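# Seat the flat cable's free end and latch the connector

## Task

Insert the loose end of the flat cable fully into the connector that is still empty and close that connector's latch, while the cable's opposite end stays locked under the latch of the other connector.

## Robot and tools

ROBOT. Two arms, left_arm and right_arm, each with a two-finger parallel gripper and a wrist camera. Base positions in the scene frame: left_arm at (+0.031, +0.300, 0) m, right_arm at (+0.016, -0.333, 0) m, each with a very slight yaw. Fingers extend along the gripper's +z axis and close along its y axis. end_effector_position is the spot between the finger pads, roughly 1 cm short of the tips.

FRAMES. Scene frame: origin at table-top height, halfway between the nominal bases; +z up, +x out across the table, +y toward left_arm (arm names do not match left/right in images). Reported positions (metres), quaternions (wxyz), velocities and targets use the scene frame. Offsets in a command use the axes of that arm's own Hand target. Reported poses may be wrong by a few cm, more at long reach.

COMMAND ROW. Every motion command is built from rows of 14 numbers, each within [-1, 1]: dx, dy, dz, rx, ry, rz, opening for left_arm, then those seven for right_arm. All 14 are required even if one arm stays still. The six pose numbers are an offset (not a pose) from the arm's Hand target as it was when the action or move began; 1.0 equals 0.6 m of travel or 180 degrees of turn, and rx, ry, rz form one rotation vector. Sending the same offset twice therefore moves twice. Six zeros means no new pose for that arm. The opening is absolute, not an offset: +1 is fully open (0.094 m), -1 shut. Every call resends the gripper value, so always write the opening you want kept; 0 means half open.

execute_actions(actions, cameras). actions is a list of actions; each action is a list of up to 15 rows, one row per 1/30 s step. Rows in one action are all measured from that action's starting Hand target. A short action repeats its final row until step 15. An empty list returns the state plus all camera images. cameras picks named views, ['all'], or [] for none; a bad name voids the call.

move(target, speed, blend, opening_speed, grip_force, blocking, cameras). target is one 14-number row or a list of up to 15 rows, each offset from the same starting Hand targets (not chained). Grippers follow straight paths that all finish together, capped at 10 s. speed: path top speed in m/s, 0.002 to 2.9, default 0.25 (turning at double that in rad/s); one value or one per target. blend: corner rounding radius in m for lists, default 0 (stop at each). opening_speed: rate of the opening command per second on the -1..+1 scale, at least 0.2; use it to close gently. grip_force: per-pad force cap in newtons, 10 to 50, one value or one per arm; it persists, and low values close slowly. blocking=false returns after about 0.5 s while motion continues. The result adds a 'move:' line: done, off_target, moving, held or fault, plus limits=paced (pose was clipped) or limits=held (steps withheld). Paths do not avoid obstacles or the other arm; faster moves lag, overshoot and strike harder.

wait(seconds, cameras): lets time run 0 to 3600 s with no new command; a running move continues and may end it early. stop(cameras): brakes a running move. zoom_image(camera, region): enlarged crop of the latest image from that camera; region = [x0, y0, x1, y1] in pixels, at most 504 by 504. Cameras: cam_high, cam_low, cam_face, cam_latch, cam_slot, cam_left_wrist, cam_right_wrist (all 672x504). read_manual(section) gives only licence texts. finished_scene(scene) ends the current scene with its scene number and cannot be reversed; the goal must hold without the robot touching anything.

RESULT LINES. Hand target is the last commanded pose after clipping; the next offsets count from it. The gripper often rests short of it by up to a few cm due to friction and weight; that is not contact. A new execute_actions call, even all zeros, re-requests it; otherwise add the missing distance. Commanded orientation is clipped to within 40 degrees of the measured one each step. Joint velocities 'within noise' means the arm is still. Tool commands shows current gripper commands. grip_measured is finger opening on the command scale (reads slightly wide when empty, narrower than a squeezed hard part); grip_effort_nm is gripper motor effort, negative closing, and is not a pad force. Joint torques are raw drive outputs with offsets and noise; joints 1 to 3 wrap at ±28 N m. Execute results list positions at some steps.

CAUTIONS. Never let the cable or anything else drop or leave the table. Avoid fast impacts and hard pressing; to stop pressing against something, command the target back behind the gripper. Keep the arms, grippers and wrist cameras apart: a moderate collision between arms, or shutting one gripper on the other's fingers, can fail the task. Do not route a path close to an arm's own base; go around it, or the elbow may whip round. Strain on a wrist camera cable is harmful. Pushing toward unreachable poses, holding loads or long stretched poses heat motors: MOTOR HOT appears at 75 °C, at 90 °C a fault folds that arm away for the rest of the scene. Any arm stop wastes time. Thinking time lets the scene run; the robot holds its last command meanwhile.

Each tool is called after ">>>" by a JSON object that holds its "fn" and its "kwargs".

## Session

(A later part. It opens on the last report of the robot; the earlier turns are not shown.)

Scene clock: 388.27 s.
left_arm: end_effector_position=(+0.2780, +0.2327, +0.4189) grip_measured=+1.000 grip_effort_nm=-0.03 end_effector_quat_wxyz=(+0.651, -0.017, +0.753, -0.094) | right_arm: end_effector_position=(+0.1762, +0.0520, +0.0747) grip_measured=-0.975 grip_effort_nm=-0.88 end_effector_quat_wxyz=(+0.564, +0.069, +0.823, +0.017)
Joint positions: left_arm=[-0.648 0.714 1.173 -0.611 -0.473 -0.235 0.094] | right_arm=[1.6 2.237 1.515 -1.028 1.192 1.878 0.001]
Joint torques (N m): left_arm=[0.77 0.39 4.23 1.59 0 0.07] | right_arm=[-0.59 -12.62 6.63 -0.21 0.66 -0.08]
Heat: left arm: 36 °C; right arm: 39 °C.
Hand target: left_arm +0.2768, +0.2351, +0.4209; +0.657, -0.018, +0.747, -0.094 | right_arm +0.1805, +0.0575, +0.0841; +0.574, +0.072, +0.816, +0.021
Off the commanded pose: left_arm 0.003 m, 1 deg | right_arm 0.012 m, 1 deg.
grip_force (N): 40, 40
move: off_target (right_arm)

>>> {"fn": "move", "kwargs": {"target": [0,0,0,0,0,0,1,0.008,-0.0253,-0.0083,0,0,0,-1], "speed": 0.03, "cameras": ["cam_face","cam_latch","cam_slot"]}}

>>> {"fn": "zoom_image", "kwargs": {"camera": "cam_slot", "region": [330, 150, 490, 330]}}

>>> {"fn": "zoom_image", "kwargs": {"camera": "cam_latch", "region": [400, 160, 500, 250]}}

Scene clock: 394.23 s.
left_arm: end_effector_position=(+0.2780, +0.2327, +0.4189) grip_measured=+1.000 grip_effort_nm=-0.04 end_effector_quat_wxyz=(+0.651, -0.017, +0.753, -0.094) | right_arm: end_effector_position=(+0.1743, +0.0457, +0.0710) grip_measured=-0.975 grip_effort_nm=-0.88 end_effector_quat_wxyz=(+0.565, +0.073, +0.822, +0.016)
Joint positions: left_arm=[-0.648 0.714 1.173 -0.611 -0.473 -0.235 0.094] | right_arm=[1.605 2.237 1.494 -1.042 1.192 1.917 0.001]
Joint torques (N m): left_arm=[0.77 0.42 4.25 1.59 0 0.08] | right_arm=[0.84 -14.8 3.3 -0.23 0.69 0.16]
Heat: left arm: 36 °C; right arm: 39 °C.
Hand target: left_arm +0.2768, +0.2351, +0.4209; +0.657, -0.018, +0.747, -0.094 | right_arm +0.1728, +0.0434, +0.0796; +0.574, +0.072, +0.816, +0.021
Off the commanded pose: left_arm 0.003 m, 1 deg | right_arm 0.009 m, 1 deg.
grip_force (N): 40, 40
move: done

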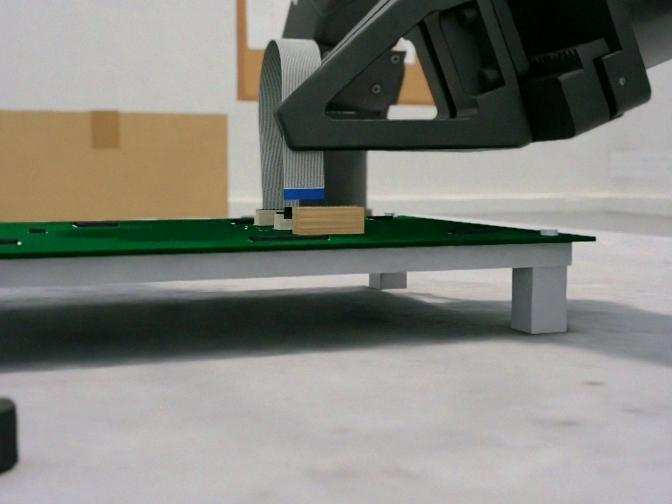

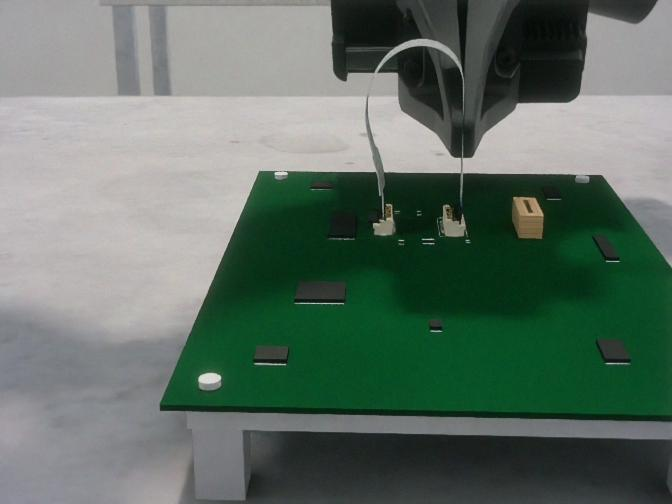

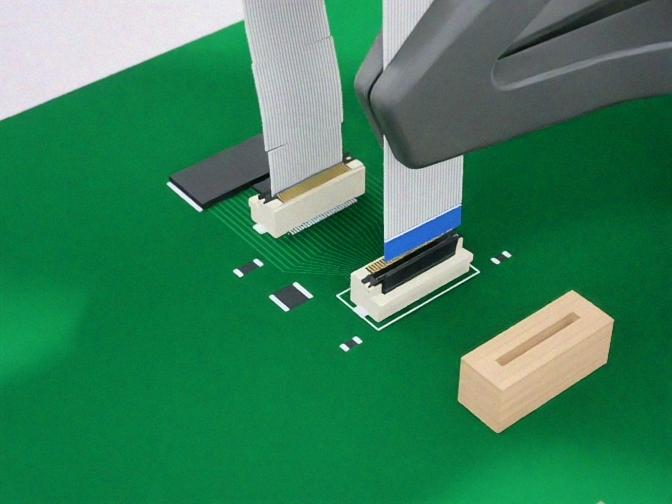

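Scaled by 2.800.

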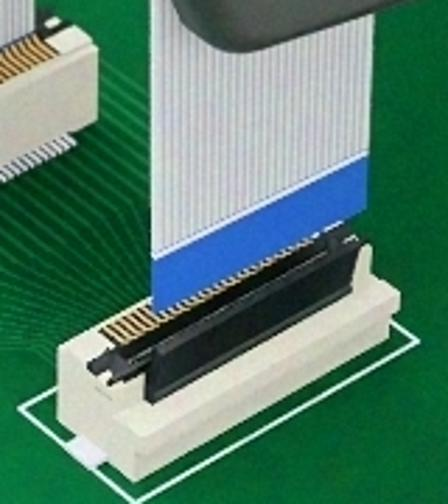

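Scaled by 5.040.

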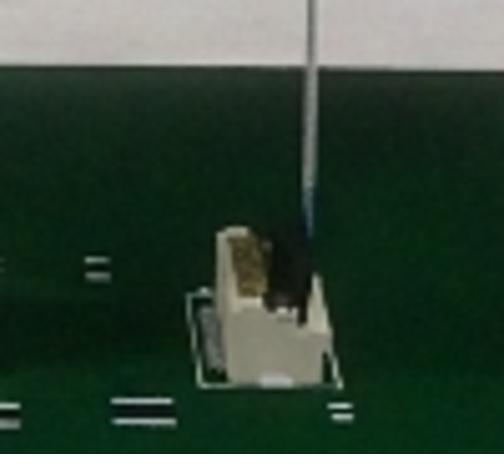

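>>> {"fn": "move", "kwargs": {"target": [0,0,0,0,0,0,1,0.0068,-0.0034,0.003,0,0,0,-1], "speed": 0.03, "cameras": ["cam_face","cam_latch","cam_slot"]}}

>>> {"fn": "zoom_image", "kwargs": {"camera": "cam_slot", "region": [330, 150, 490, 330]}}

>>> {"fn": "zoom_image", "kwargs": {"camera": "cam_latch", "region": [400, 160, 500, 250]}}

Scene clock: 398.87 s.
left_arm: end_effector_position=(+0.2780, +0.2327, +0.4189) grip_measured=+1.000 grip_effort_nm=-0.03 end_effector_quat_wxyz=(+0.651, -0.017, +0.753, -0.094) | right_arm: end_effector_position=(+0.1744, +0.0422, +0.0684) grip_measured=-0.975 grip_effort_nm=-0.88 end_effector_quat_wxyz=(+0.566, +0.071, +0.822, +0.011)
Joint positions: left_arm=[-0.648 0.714 1.173 -0.611 -0.473 -0.235 0.094] | right_arm=[1.605 2.237 1.48 -1.042 1.192 1.919 0.001]
Joint torques (N m): left_arm=[0.81 0.36 4.22 1.59 -0.02 0.07] | right_arm=[0.83 -14.31 3.18 -0.08 0.68 0.13]
Heat: left arm: 36 °C; right arm: 39 °C.
Hand target: left_arm +0.2768, +0.2351, +0.4209; +0.657, -0.018, +0.747, -0.094 | right_arm +0.1730, +0.0419, +0.0749; +0.574, +0.072, +0.816, +0.021
Off the commanded pose: left_arm 0.003 m, 1 deg | right_arm 0.007 m, 2 deg.
grip_force (N): 40, 40
move: done

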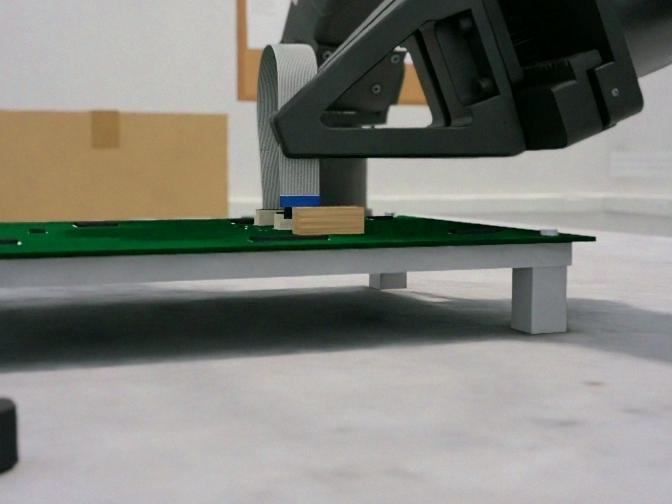

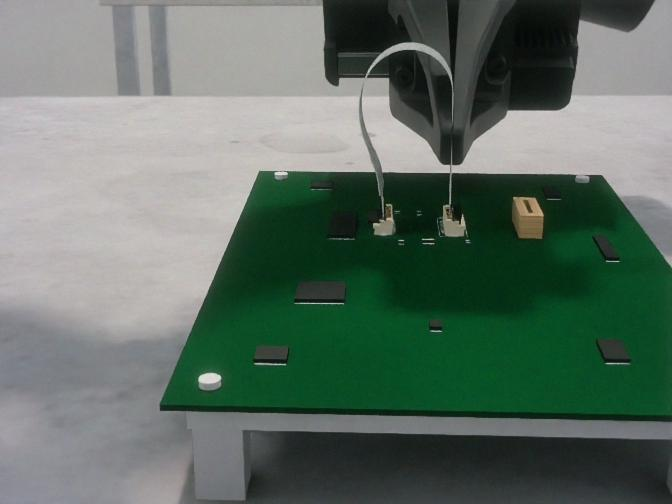

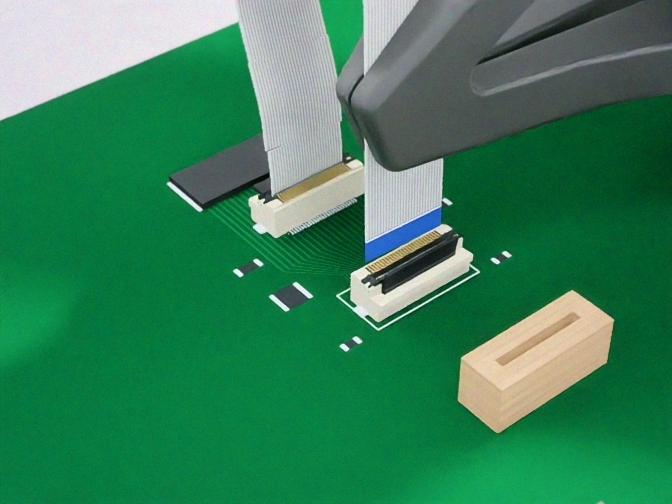

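Scaled by 2.800.

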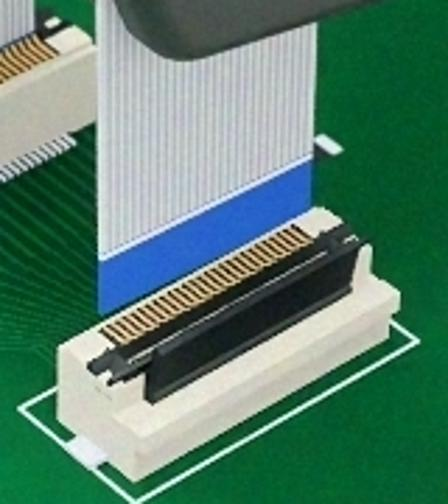

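Scaled by 5.040.

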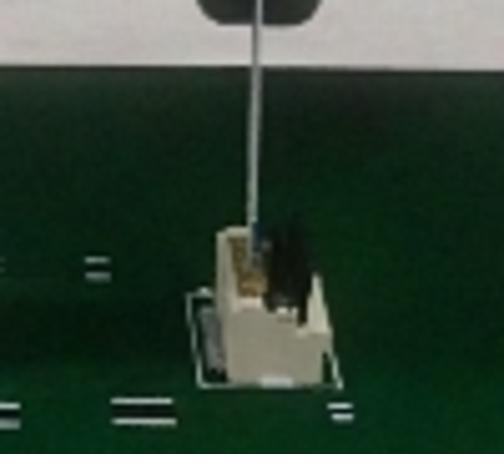

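>>> {"fn": "move", "kwargs": {"target": [0,0,0,0,0,0,1,0.0062,0.0003,0.0025,0,0,0,-1], "speed": 0.03, "cameras": ["cam_face","cam_latch","cam_slot"]}}

>>> {"fn": "zoom_image", "kwargs": {"camera": "cam_slot", "region": [330, 150, 490, 330]}}

>>> {"fn": "zoom_image", "kwargs": {"camera": "cam_latch", "region": [400, 160, 500, 250]}}

Scene clock: 404.90 s.
left_arm: end_effector_position=(+0.2780, +0.2327, +0.4189) grip_measured=+1.000 grip_effort_nm=-0.03 end_effector_quat_wxyz=(+0.651, -0.017, +0.753, -0.094) | right_arm: end_effector_position=(+0.1744, +0.0432, +0.0682) grip_measured=-0.975 grip_effort_nm=-0.88 end_effector_quat_wxyz=(+0.565, +0.073, +0.822, +0.014)
Joint positions: left_arm=[-0.648 0.714 1.173 -0.611 -0.473 -0.235 0.094] | right_arm=[1.605 2.237 1.48 -1.034 1.192 1.92 0.001]
Joint torques (N m): left_arm=[0.77 0.42 4.23 1.59 0 0.07] | right_arm=[0.73 -13.33 3.15 -0.08 0.63 0.17]
Heat: left arm: 36 °C; right arm: 39 °C.
Hand target: left_arm +0.2768, +0.2351, +0.4209; +0.657, -0.018, +0.747, -0.094 | right_arm +0.1732, +0.0425, +0.0709; +0.574, +0.072, +0.816, +0.021
Off the commanded pose: left_arm 0.003 m, 1 deg | right_arm 0.003 m, 1 deg.
grip_force (N): 40, 40
move: done

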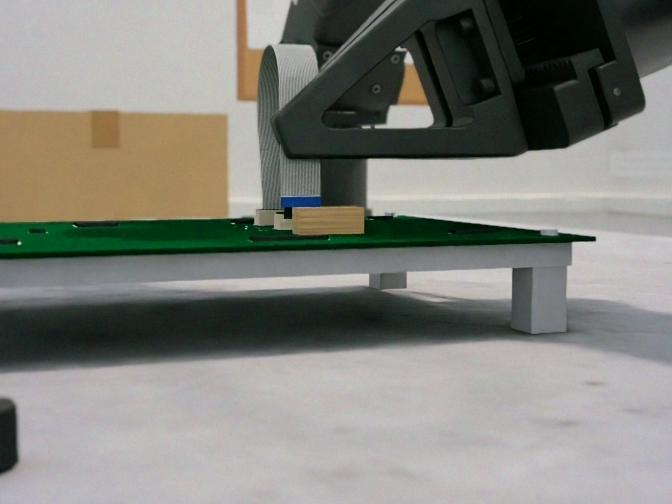

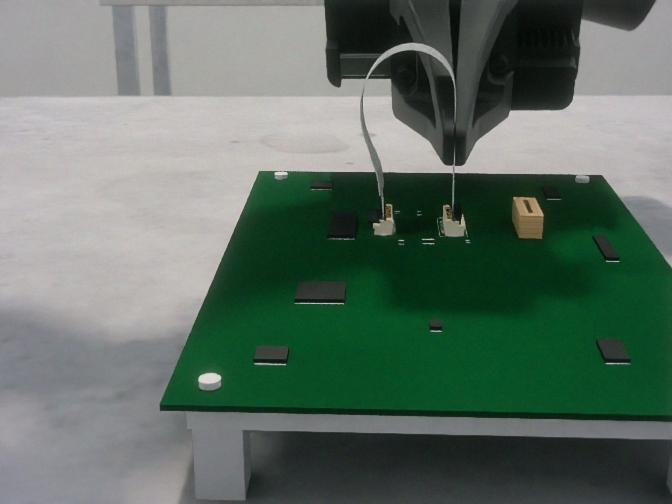

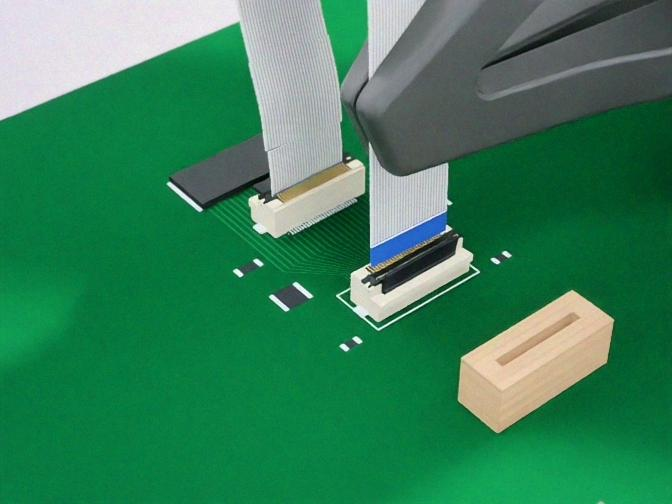

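Scaled by 2.800.

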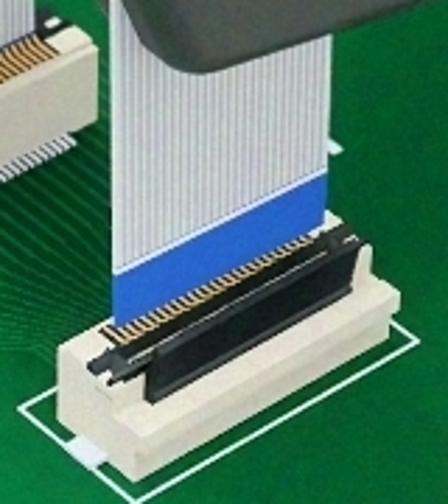

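Scaled by 5.040.

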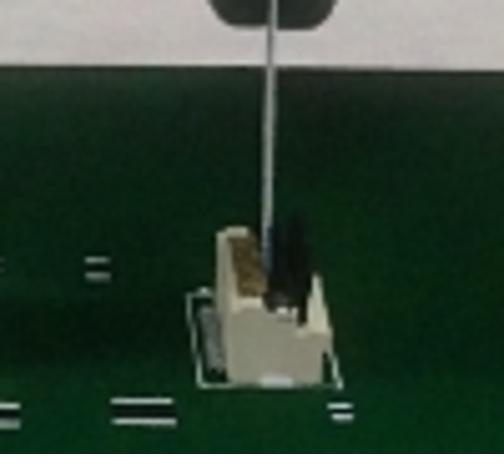

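>>> {"fn": "move", "kwargs": {"target": [0,0,0,0,0,0,1,0.0045,0.001,0.0018,0,0,0,-1], "speed": 0.03, "cameras": ["cam_face","cam_latch","cam_slot"]}}

>>> {"fn": "zoom_image", "kwargs": {"camera": "cam_slot", "region": [330, 150, 490, 330]}}

>>> {"fn": "zoom_image", "kwargs": {"camera": "cam_latch", "region": [400, 160, 500, 250]}}

Scene clock: 408.77 s.
left_arm: end_effector_position=(+0.2780, +0.2327, +0.4189) grip_measured=+1.000 grip_effort_nm=-0.03 end_effector_quat_wxyz=(+0.651, -0.017, +0.753, -0.094) | right_arm: end_effector_position=(+0.1744, +0.0443, +0.0679) grip_measured=-0.975 grip_effort_nm=-0.88 end_effector_quat_wxyz=(+0.565, +0.075, +0.822, +0.017)
Joint positions: left_arm=[-0.648 0.714 1.173 -0.611 -0.473 -0.235 0.094] | right_arm=[1.605 2.237 1.48 -1.026 1.192 1.92 0.001]
Joint torques (N m): left_arm=[0.76 0.36 4.19 1.59 0 0.08] | right_arm=[0.66 -12.64 3.19 -0.05 0.66 0.11]
Heat: left arm: 36 °C; right arm: 39 °C.
Hand target: left_arm +0.2768, +0.2351, +0.4209; +0.657, -0.018, +0.747, -0.094 | right_arm +0.1733, +0.0434, +0.0681; +0.574, +0.072, +0.816, +0.021
Off the commanded pose: left_arm 0.003 m, 1 deg | right_arm 0.001 m, 1 deg.
grip_force (N): 40, 40
move: done

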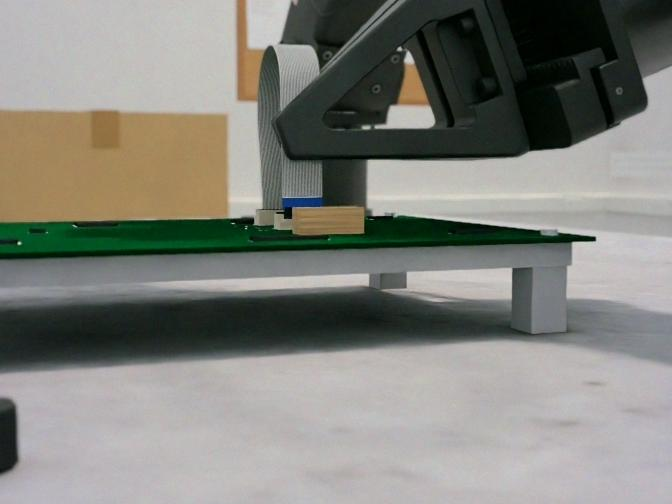

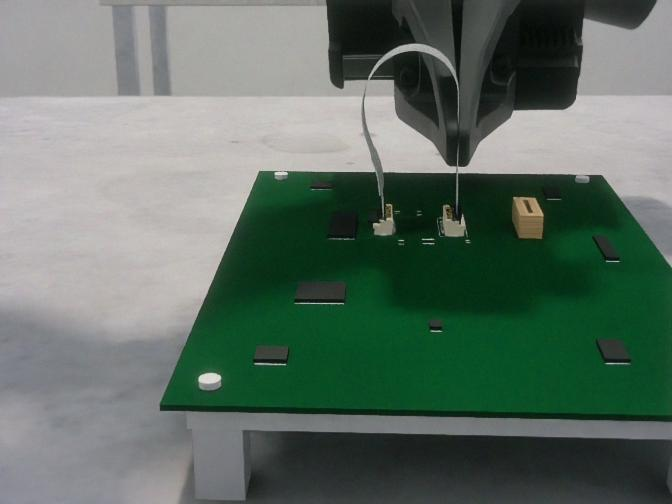

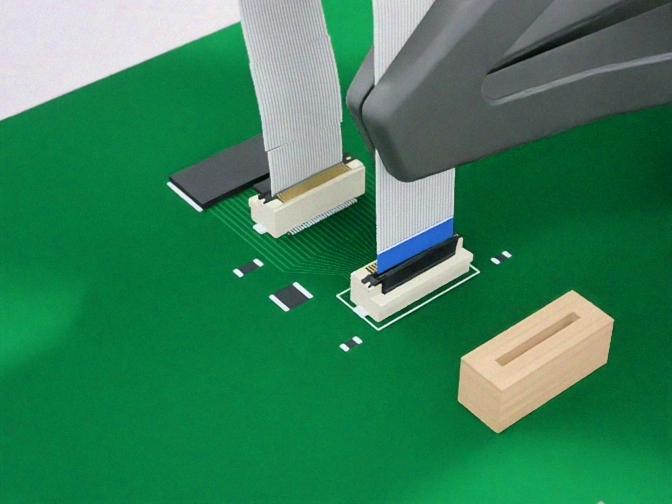

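Scaled by 2.800.

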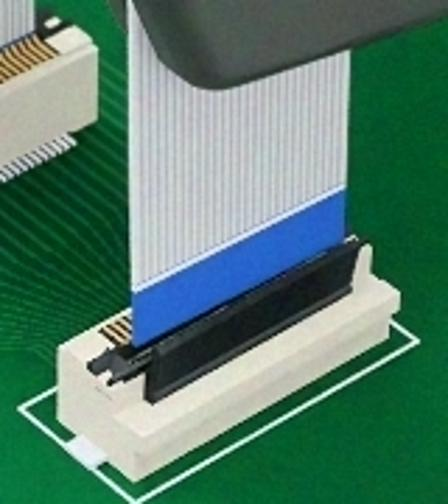

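Scaled by 5.040.

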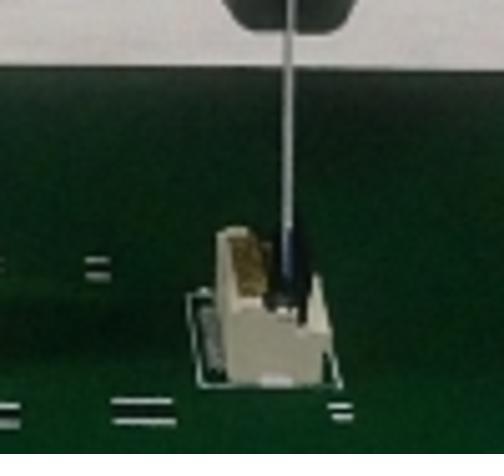

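>>> {"fn": "move", "kwargs": {"target": [0,0,0,0,0,0,1,0.0028,-0.0014,0.0011,0,0,0,-1], "speed": 0.03, "cameras": ["cam_latch","cam_slot"]}}

>>> {"fn": "zoom_image", "kwargs": {"camera": "cam_slot", "region": [330, 150, 490, 330]}}

>>> {"fn": "zoom_image", "kwargs": {"camera": "cam_latch", "region": [400, 160, 500, 250]}}

Scene clock: 412.33 s.
left_arm: end_effector_position=(+0.2780, +0.2327, +0.4189) grip_measured=+1.000 grip_effort_nm=-0.03 end_effector_quat_wxyz=(+0.651, -0.017, +0.753, -0.094) | right_arm: end_effector_position=(+0.1744, +0.0437, +0.0668) grip_measured=-0.975 grip_effort_nm=-0.88 end_effector_quat_wxyz=(+0.565, +0.075, +0.821, +0.018)
Joint positions: left_arm=[-0.648 0.714 1.173 -0.611 -0.473 -0.235 0.094] | right_arm=[1.605 2.237 1.474 -1.019 1.193 1.92 0.001]
Joint torques (N m): left_arm=[0.81 0.42 4.15 1.59 0 0.07] | right_arm=[0.7 -12.67 3.19 -0.05 0.68 0.13]
Heat: left arm: 36 °C; right arm: 39 °C.
Hand target: left_arm +0.2768, +0.2351, +0.4209; +0.657, -0.018, +0.747, -0.094 | right_arm +0.1733, +0.0428, +0.0663; +0.574, +0.072, +0.815, +0.021
Off the commanded pose: left_arm 0.003 m, 1 deg | right_arm 0.002 m, 1 deg.
grip_force (N): 40, 40
move: done

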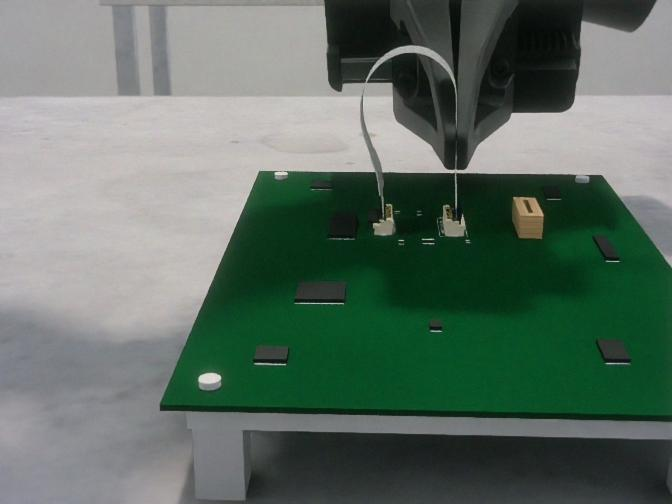

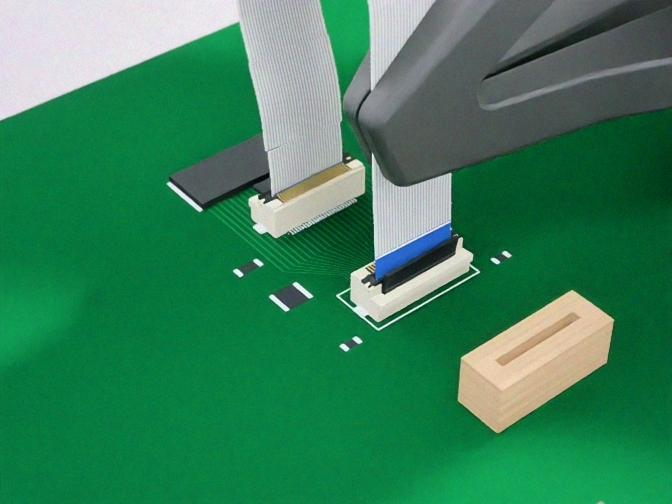

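Scaled by 2.800.

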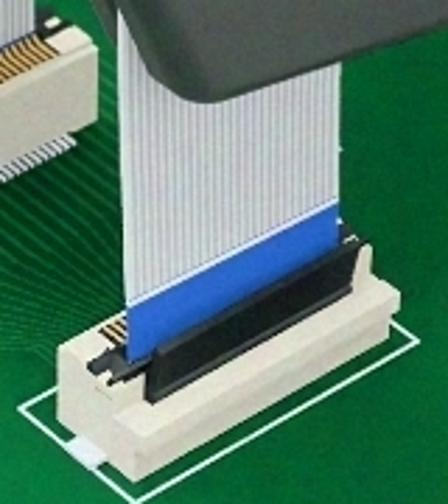

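Scaled by 5.040.

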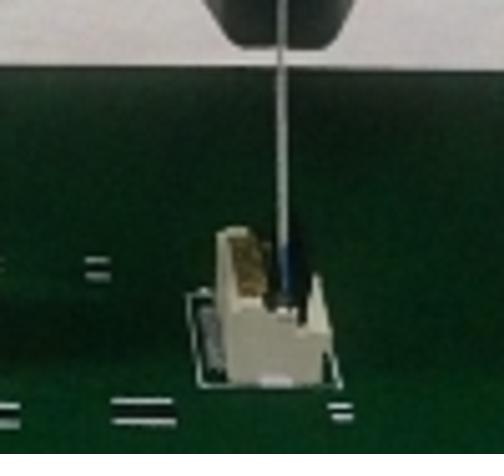

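>>> {"fn": "move", "kwargs": {"target": [0,0,0,0,0,0,1,0.0062,-0.0018,0.0026,0,0,0,-1], "speed": 0.03, "cameras": ["cam_latch","cam_slot"]}}

>>> {"fn": "zoom_image", "kwargs": {"camera": "cam_slot", "region": [330, 150, 490, 330]}}

>>> {"fn": "zoom_image", "kwargs": {"camera": "cam_latch", "region": [400, 160, 500, 250]}}

Scene clock: 415.60 s.
left_arm: end_effector_position=(+0.2780, +0.2327, +0.4189) grip_measured=+1.000 grip_effort_nm=-0.03 end_effector_quat_wxyz=(+0.651, -0.017, +0.753, -0.094) | right_arm: end_effector_position=(+0.1750, +0.0438, +0.0666) grip_measured=-0.975 grip_effort_nm=-0.88 end_effector_quat_wxyz=(+0.569, +0.076, +0.819, +0.021)
Joint positions: left_arm=[-0.648 0.714 1.173 -0.611 -0.473 -0.235 0.094] | right_arm=[1.605 2.237 1.467 -1.007 1.202 1.92 0.001]
Joint torques (N m): left_arm=[0.79 0.44 4.21 1.59 0 0.08] | right_arm=[0.62 -12.08 3.11 0.05 0.55 0.15]
Heat: left arm: 36 °C; right arm: 39 °C.
Hand target: left_arm +0.2768, +0.2351, +0.4209; +0.657, -0.018, +0.747, -0.094 | right_arm +0.1734, +0.0422, +0.0621; +0.574, +0.072, +0.816, +0.021
Off the commanded pose: left_arm 0.003 m, 1 deg | right_arm 0.005 m, 1 deg.
grip_force (N): 40, 40
move: done

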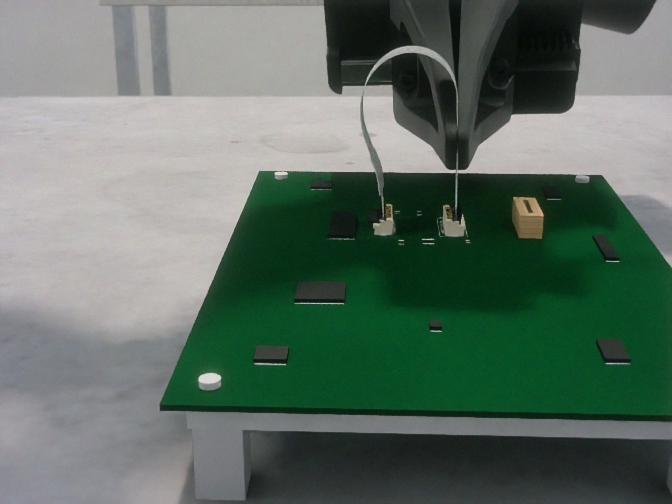

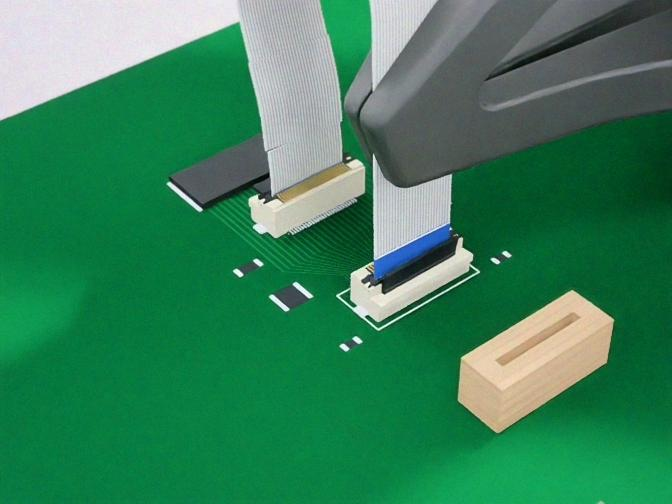

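Scaled by 2.800.

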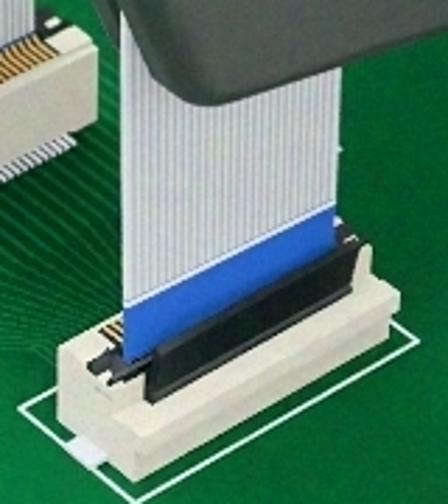

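Scaled by 5.040.

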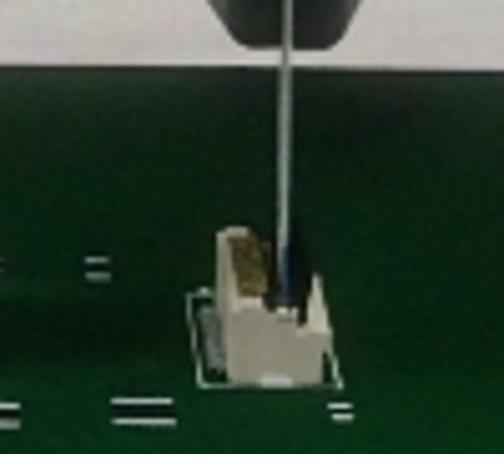

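>>> {"fn": "move", "kwargs": {"target": [0,0,0,0,0,0,1,0,-0.0025,0,0,0,0,-1], "speed": 0.03, "cameras": ["cam_face","cam_latch","cam_slot"]}}

>>> {"fn": "zoom_image", "kwargs": {"camera": "cam_slot", "region": [330, 190, 490, 310]}}

>>> {"fn": "zoom_image", "kwargs": {"camera": "cam_latch", "region": [400, 160, 500, 250]}}

Scene clock: 425.63 s.
left_arm: end_effector_position=(+0.2780, +0.2327, +0.4189) grip_measured=+1.000 grip_effort_nm=-0.03 end_effector_quat_wxyz=(+0.651, -0.017, +0.753, -0.094) | right_arm: end_effector_position=(+0.1756, +0.0424, +0.0664) grip_measured=-0.975 grip_effort_nm=-0.88 end_effector_quat_wxyz=(+0.572, +0.074, +0.817, +0.019)
Joint positions: left_arm=[-0.648 0.714 1.173 -0.611 -0.473 -0.235 0.094] | right_arm=[1.605 2.237 1.46 -1.005 1.21 1.92 0.001]
Joint torques (N m): left_arm=[0.79 0.38 4.23 1.58 -0.02 0.08] | right_arm=[0.7 -12.34 2.86 0.02 0.45 0.1]
Heat: left arm: 36 °C; right arm: 39 °C.
Hand target: left_arm +0.2768, +0.2351, +0.4209; +0.657, -0.018, +0.747, -0.094 | right_arm +0.1733, +0.0406, +0.0620; +0.574, +0.072, +0.815, +0.021
Off the commanded pose: left_arm 0.003 m, 1 deg | right_arm 0.005 m, 0 deg.
grip_force (N): 40, 40
move: done

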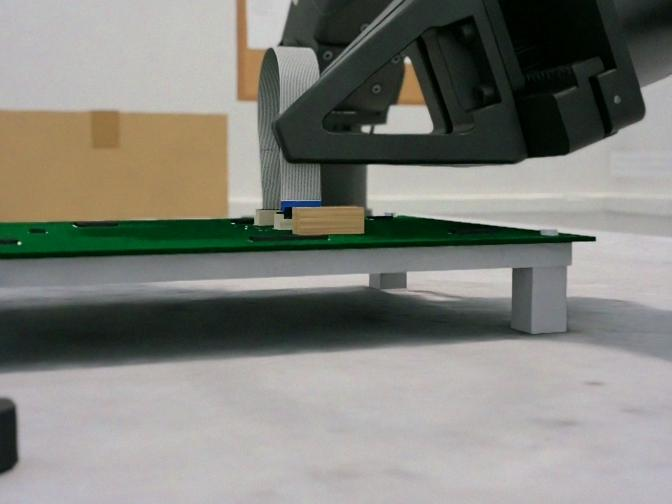

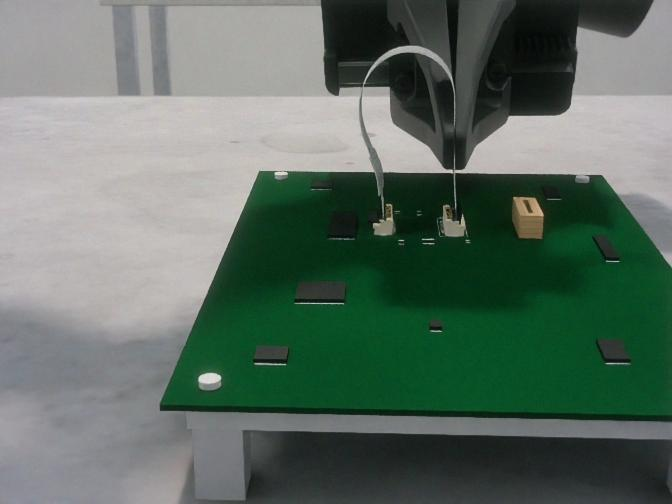

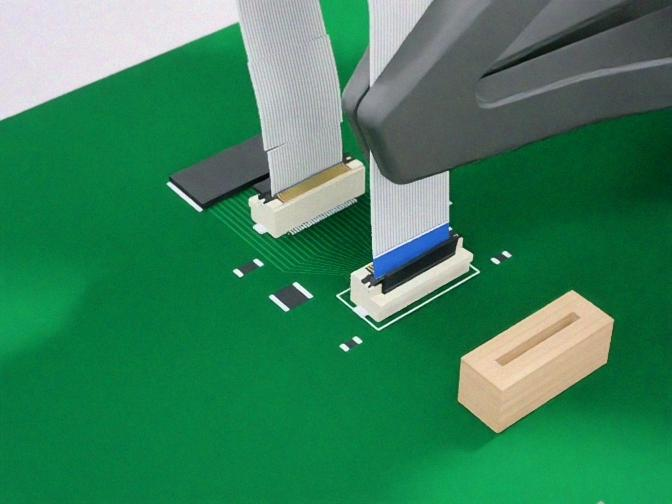

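Scaled by 3.150.

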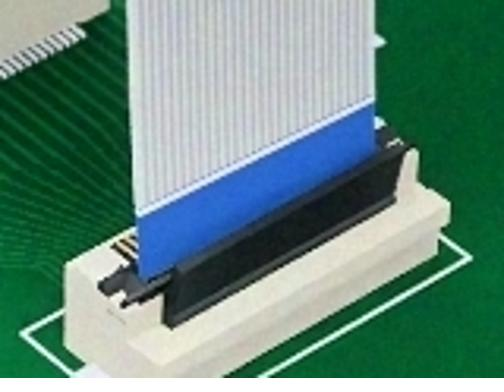

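Scaled by 5.040.

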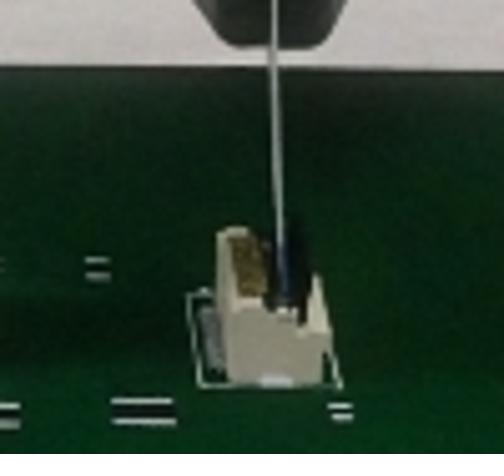

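>>> {"fn": "move", "kwargs": {"target": [0,0,0,0,0,0,1,0.0093,0.0025,0.0036,0,0,0,-1], "speed": 0.03, "cameras": ["cam_face","cam_latch","cam_slot"]}}

>>> {"fn": "zoom_image", "kwargs": {"camera": "cam_slot", "region": [330, 190, 490, 310]}}

>>> {"fn": "zoom_image", "kwargs": {"camera": "cam_latch", "region": [400, 160, 500, 250]}}

Scene clock: 432.97 s.
left_arm: end_effector_position=(+0.2780, +0.2327, +0.4189) grip_measured=+1.000 grip_effort_nm=-0.03 end_effector_quat_wxyz=(+0.651, -0.017, +0.753, -0.094) | right_arm: end_effector_position=(+0.1757, +0.0446, +0.0664) grip_measured=-0.975 grip_effort_nm=-0.88 end_effector_quat_wxyz=(+0.572, +0.078, +0.816, +0.026)
Joint positions: left_arm=[-0.648 0.714 1.173 -0.611 -0.473 -0.235 0.094] | right_arm=[1.605 2.237 1.46 -0.989 1.213 1.92 0.001]
Joint torques (N m): left_arm=[0.75 0.38 4.23 1.58 0.01 0.08] | right_arm=[0.69 -10.78 3.34 0.04 0.46 0.11]
Heat: left arm: 37 °C; right arm: 38 °C.
Hand target: left_arm +0.2768, +0.2351, +0.4209; +0.657, -0.018, +0.747, -0.094 | right_arm +0.1736, +0.0428, +0.0562; +0.574, +0.072, +0.816, +0.021
Off the commanded pose: left_arm 0.003 m, 1 deg | right_arm 0.011 m, 1 deg.
grip_force (N): 40, 40
move: off_target (right_arm)

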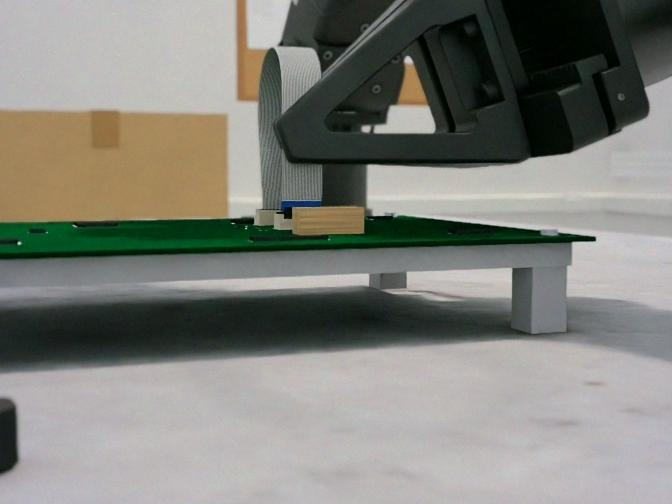

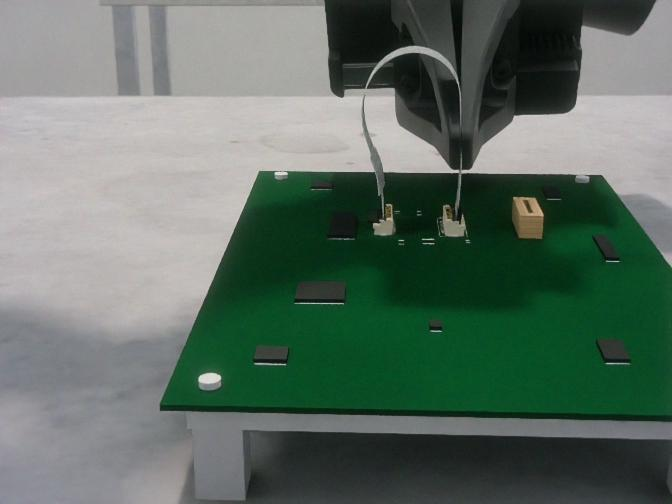

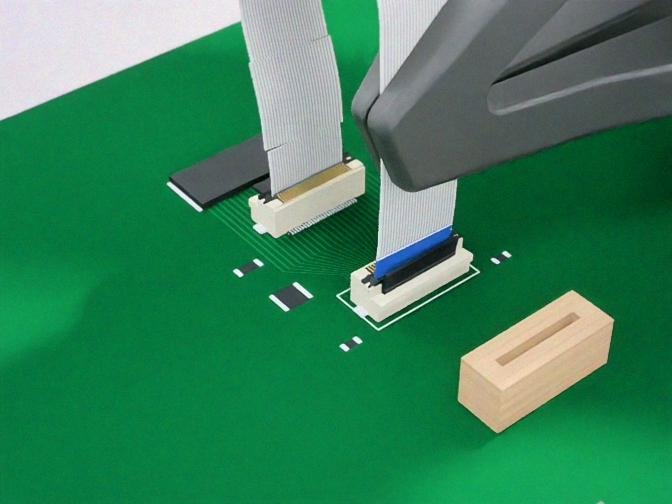

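Scaled by 3.150.

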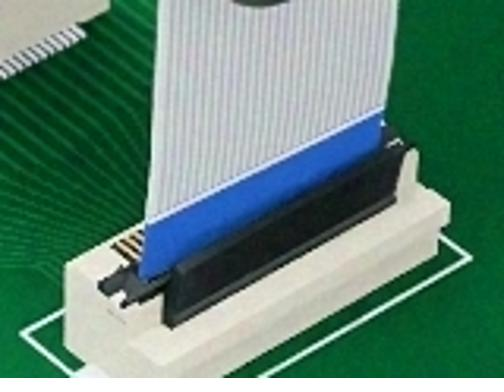

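Scaled by 5.040.

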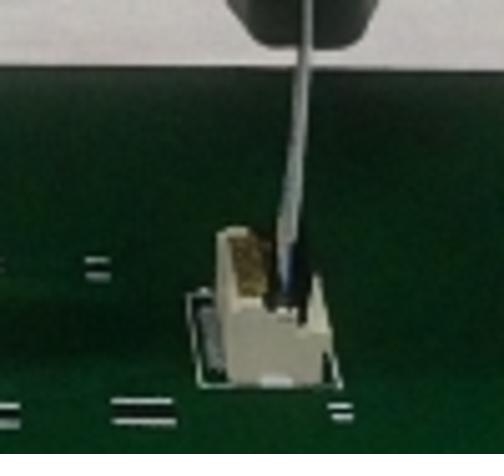

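>>> {"fn": "move", "kwargs": {"target": [0,0,0,0,0,0,1,0.008,-0.006,0.003,0,0,0,-1], "speed": 0.03, "cameras": ["cam_face","cam_latch","cam_slot"]}}

>>> {"fn": "zoom_image", "kwargs": {"camera": "cam_slot", "region": [330, 190, 490, 310]}}

>>> {"fn": "zoom_image", "kwargs": {"camera": "cam_latch", "region": [400, 160, 500, 250]}}

Scene clock: 436.90 s.
left_arm: end_effector_position=(+0.2780, +0.2327, +0.4189) grip_measured=+1.000 grip_effort_nm=-0.04 end_effector_quat_wxyz=(+0.651, -0.017, +0.753, -0.094) | right_arm: end_effector_position=(+0.1759, +0.0437, +0.0655) grip_measured=-0.975 grip_effort_nm=-0.88 end_effector_quat_wxyz=(+0.578, +0.077, +0.812, +0.029)
Joint positions: left_arm=[-0.648 0.714 1.173 -0.611 -0.473 -0.235 0.094] | right_arm=[1.607 2.237 1.445 -0.973 1.227 1.92 0.001]
Joint torques (N m): left_arm=[0.8 0.42 4.22 1.59 0 0.08] | right_arm=[0.39 -10.5 2.84 0.11 0.34 0.11]
Heat: left arm: 37 °C; right arm: 38 °C.
Hand target: left_arm +0.2768, +0.2351, +0.4209; +0.657, -0.018, +0.747, -0.094 | right_arm +0.1734, +0.0399, +0.0507; +0.574, +0.072, +0.816, +0.021
Off the commanded pose: left_arm 0.003 m, 1 deg | right_arm 0.016 m, 1 deg.
grip_force (N): 40, 40
move: off_target (right_arm)

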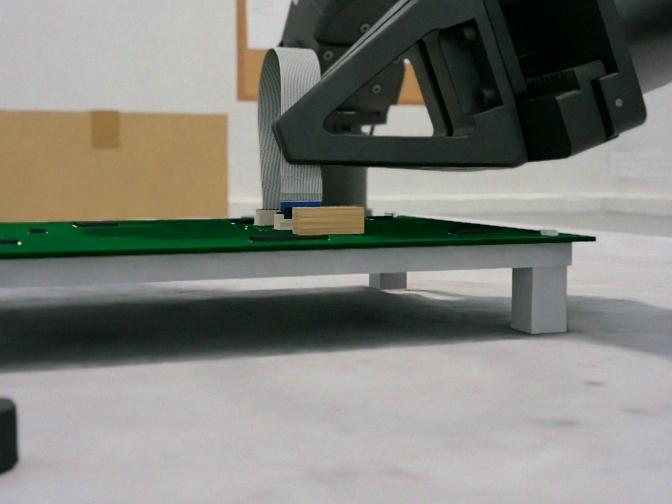

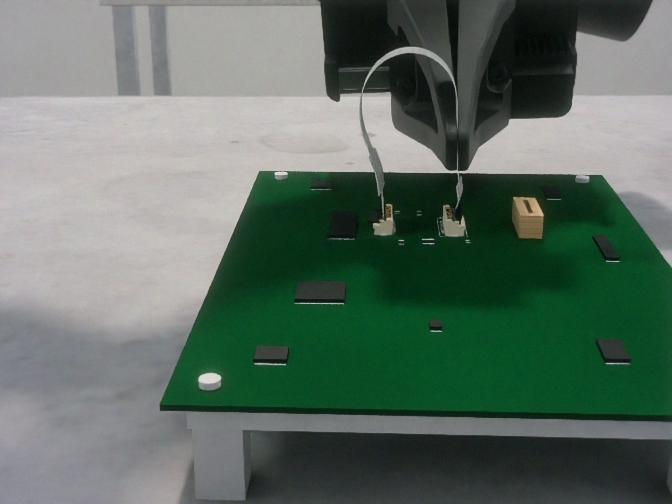

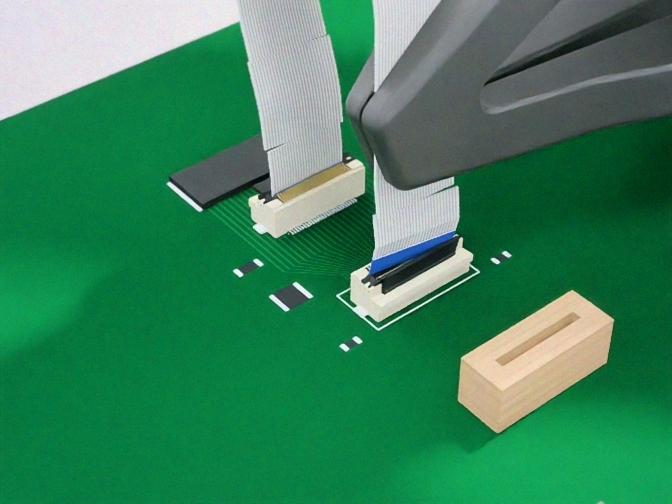

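Scaled by 3.150.

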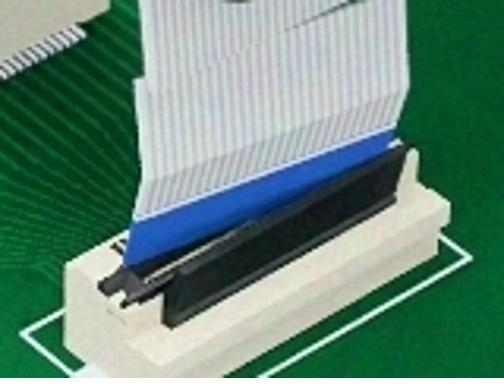

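Scaled by 5.040.

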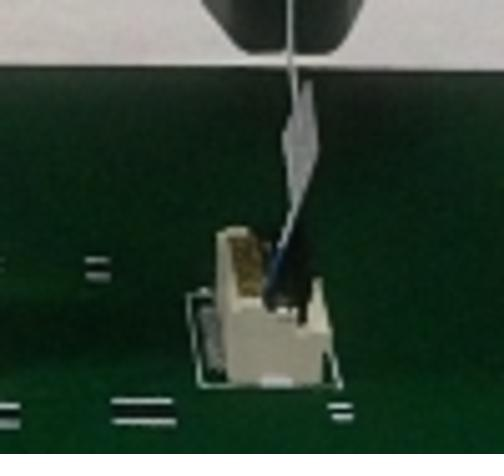

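>>> {"fn": "move", "kwargs": {"target": [0,0,0,0,0,0,1,-0.039,0.014,-0.0165,-0.0103,0.0012,-0.004,-1], "speed": 0.04, "cameras": ["cam_face","cam_latch","cam_slot"]}}

>>> {"fn": "zoom_image", "kwargs": {"camera": "cam_slot", "region": [330, 150, 490, 330]}}

>>> {"fn": "zoom_image", "kwargs": {"camera": "cam_latch", "region": [400, 160, 500, 250]}}

Scene clock: 451.40 s.
left_arm: end_effector_position=(+0.2780, +0.2327, +0.4189) grip_measured=+1.000 grip_effort_nm=-0.03 end_effector_quat_wxyz=(+0.651, -0.017, +0.753, -0.094) | right_arm: end_effector_position=(+0.1749, +0.0452, +0.0652) grip_measured=-0.975 grip_effort_nm=-0.88 end_effector_quat_wxyz=(+0.575, +0.053, +0.817, +0.016)
Joint positions: left_arm=[-0.648 0.714 1.173 -0.611 -0.473 -0.235 0.094] | right_arm=[1.608 2.23 1.44 -0.954 1.219 1.846 0.001]
Joint torques (N m): left_arm=[0.73 0.38 4.18 1.59 -0.02 0.06] | right_arm=[0.79 -16.84 2.92 0.08 0.47 -0.07]
Heat: left arm: 37 °C; right arm: 37 °C.
Hand target: left_arm +0.2768, +0.2351, +0.4209; +0.657, -0.018, +0.747, -0.094 | right_arm +0.1726, +0.0454, +0.0768; +0.574, +0.057, +0.817, +0.030
Off the commanded pose: left_arm 0.003 m, 1 deg | right_arm 0.012 m, 2 deg.
grip_force (N): 40, 40
move: off_target (right_arm)

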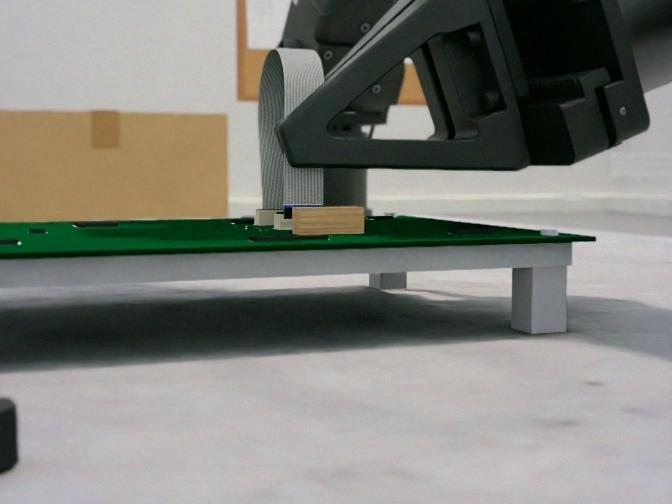

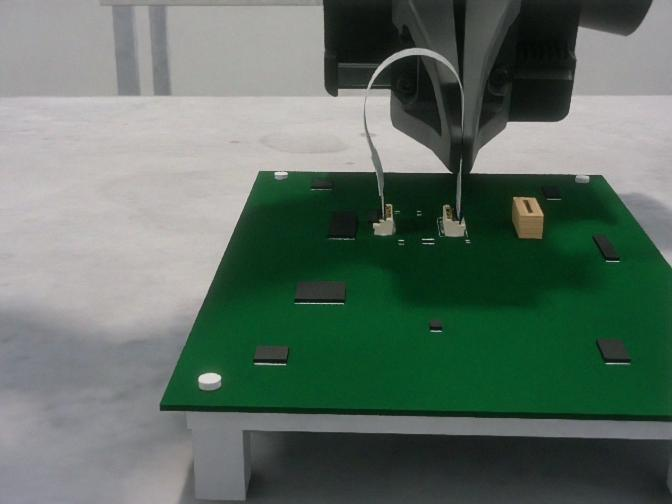

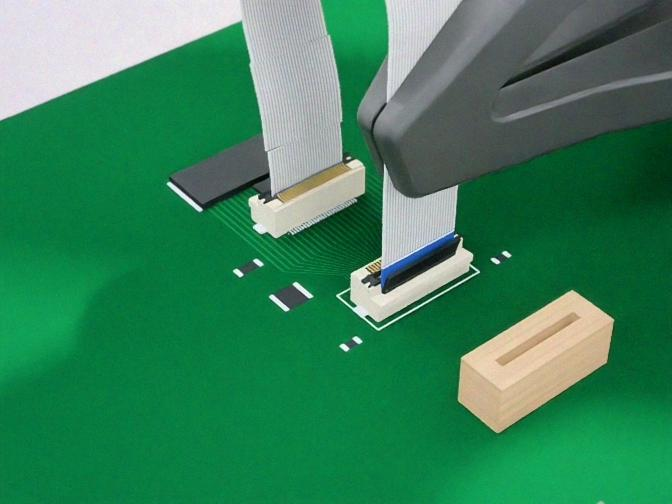

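Scaled by 2.800.

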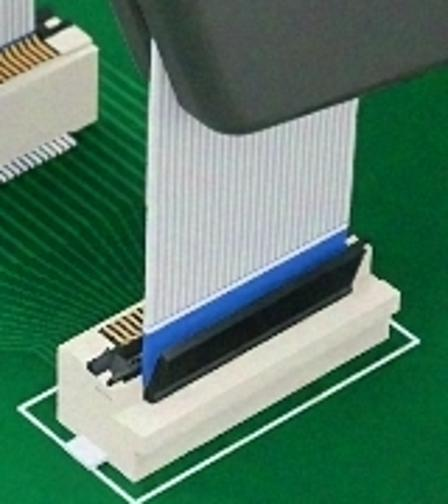

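Scaled by 5.040.

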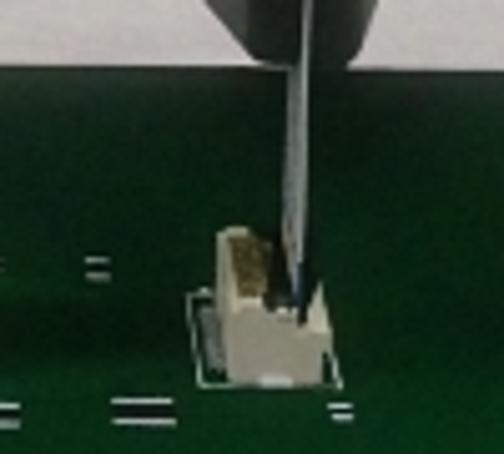

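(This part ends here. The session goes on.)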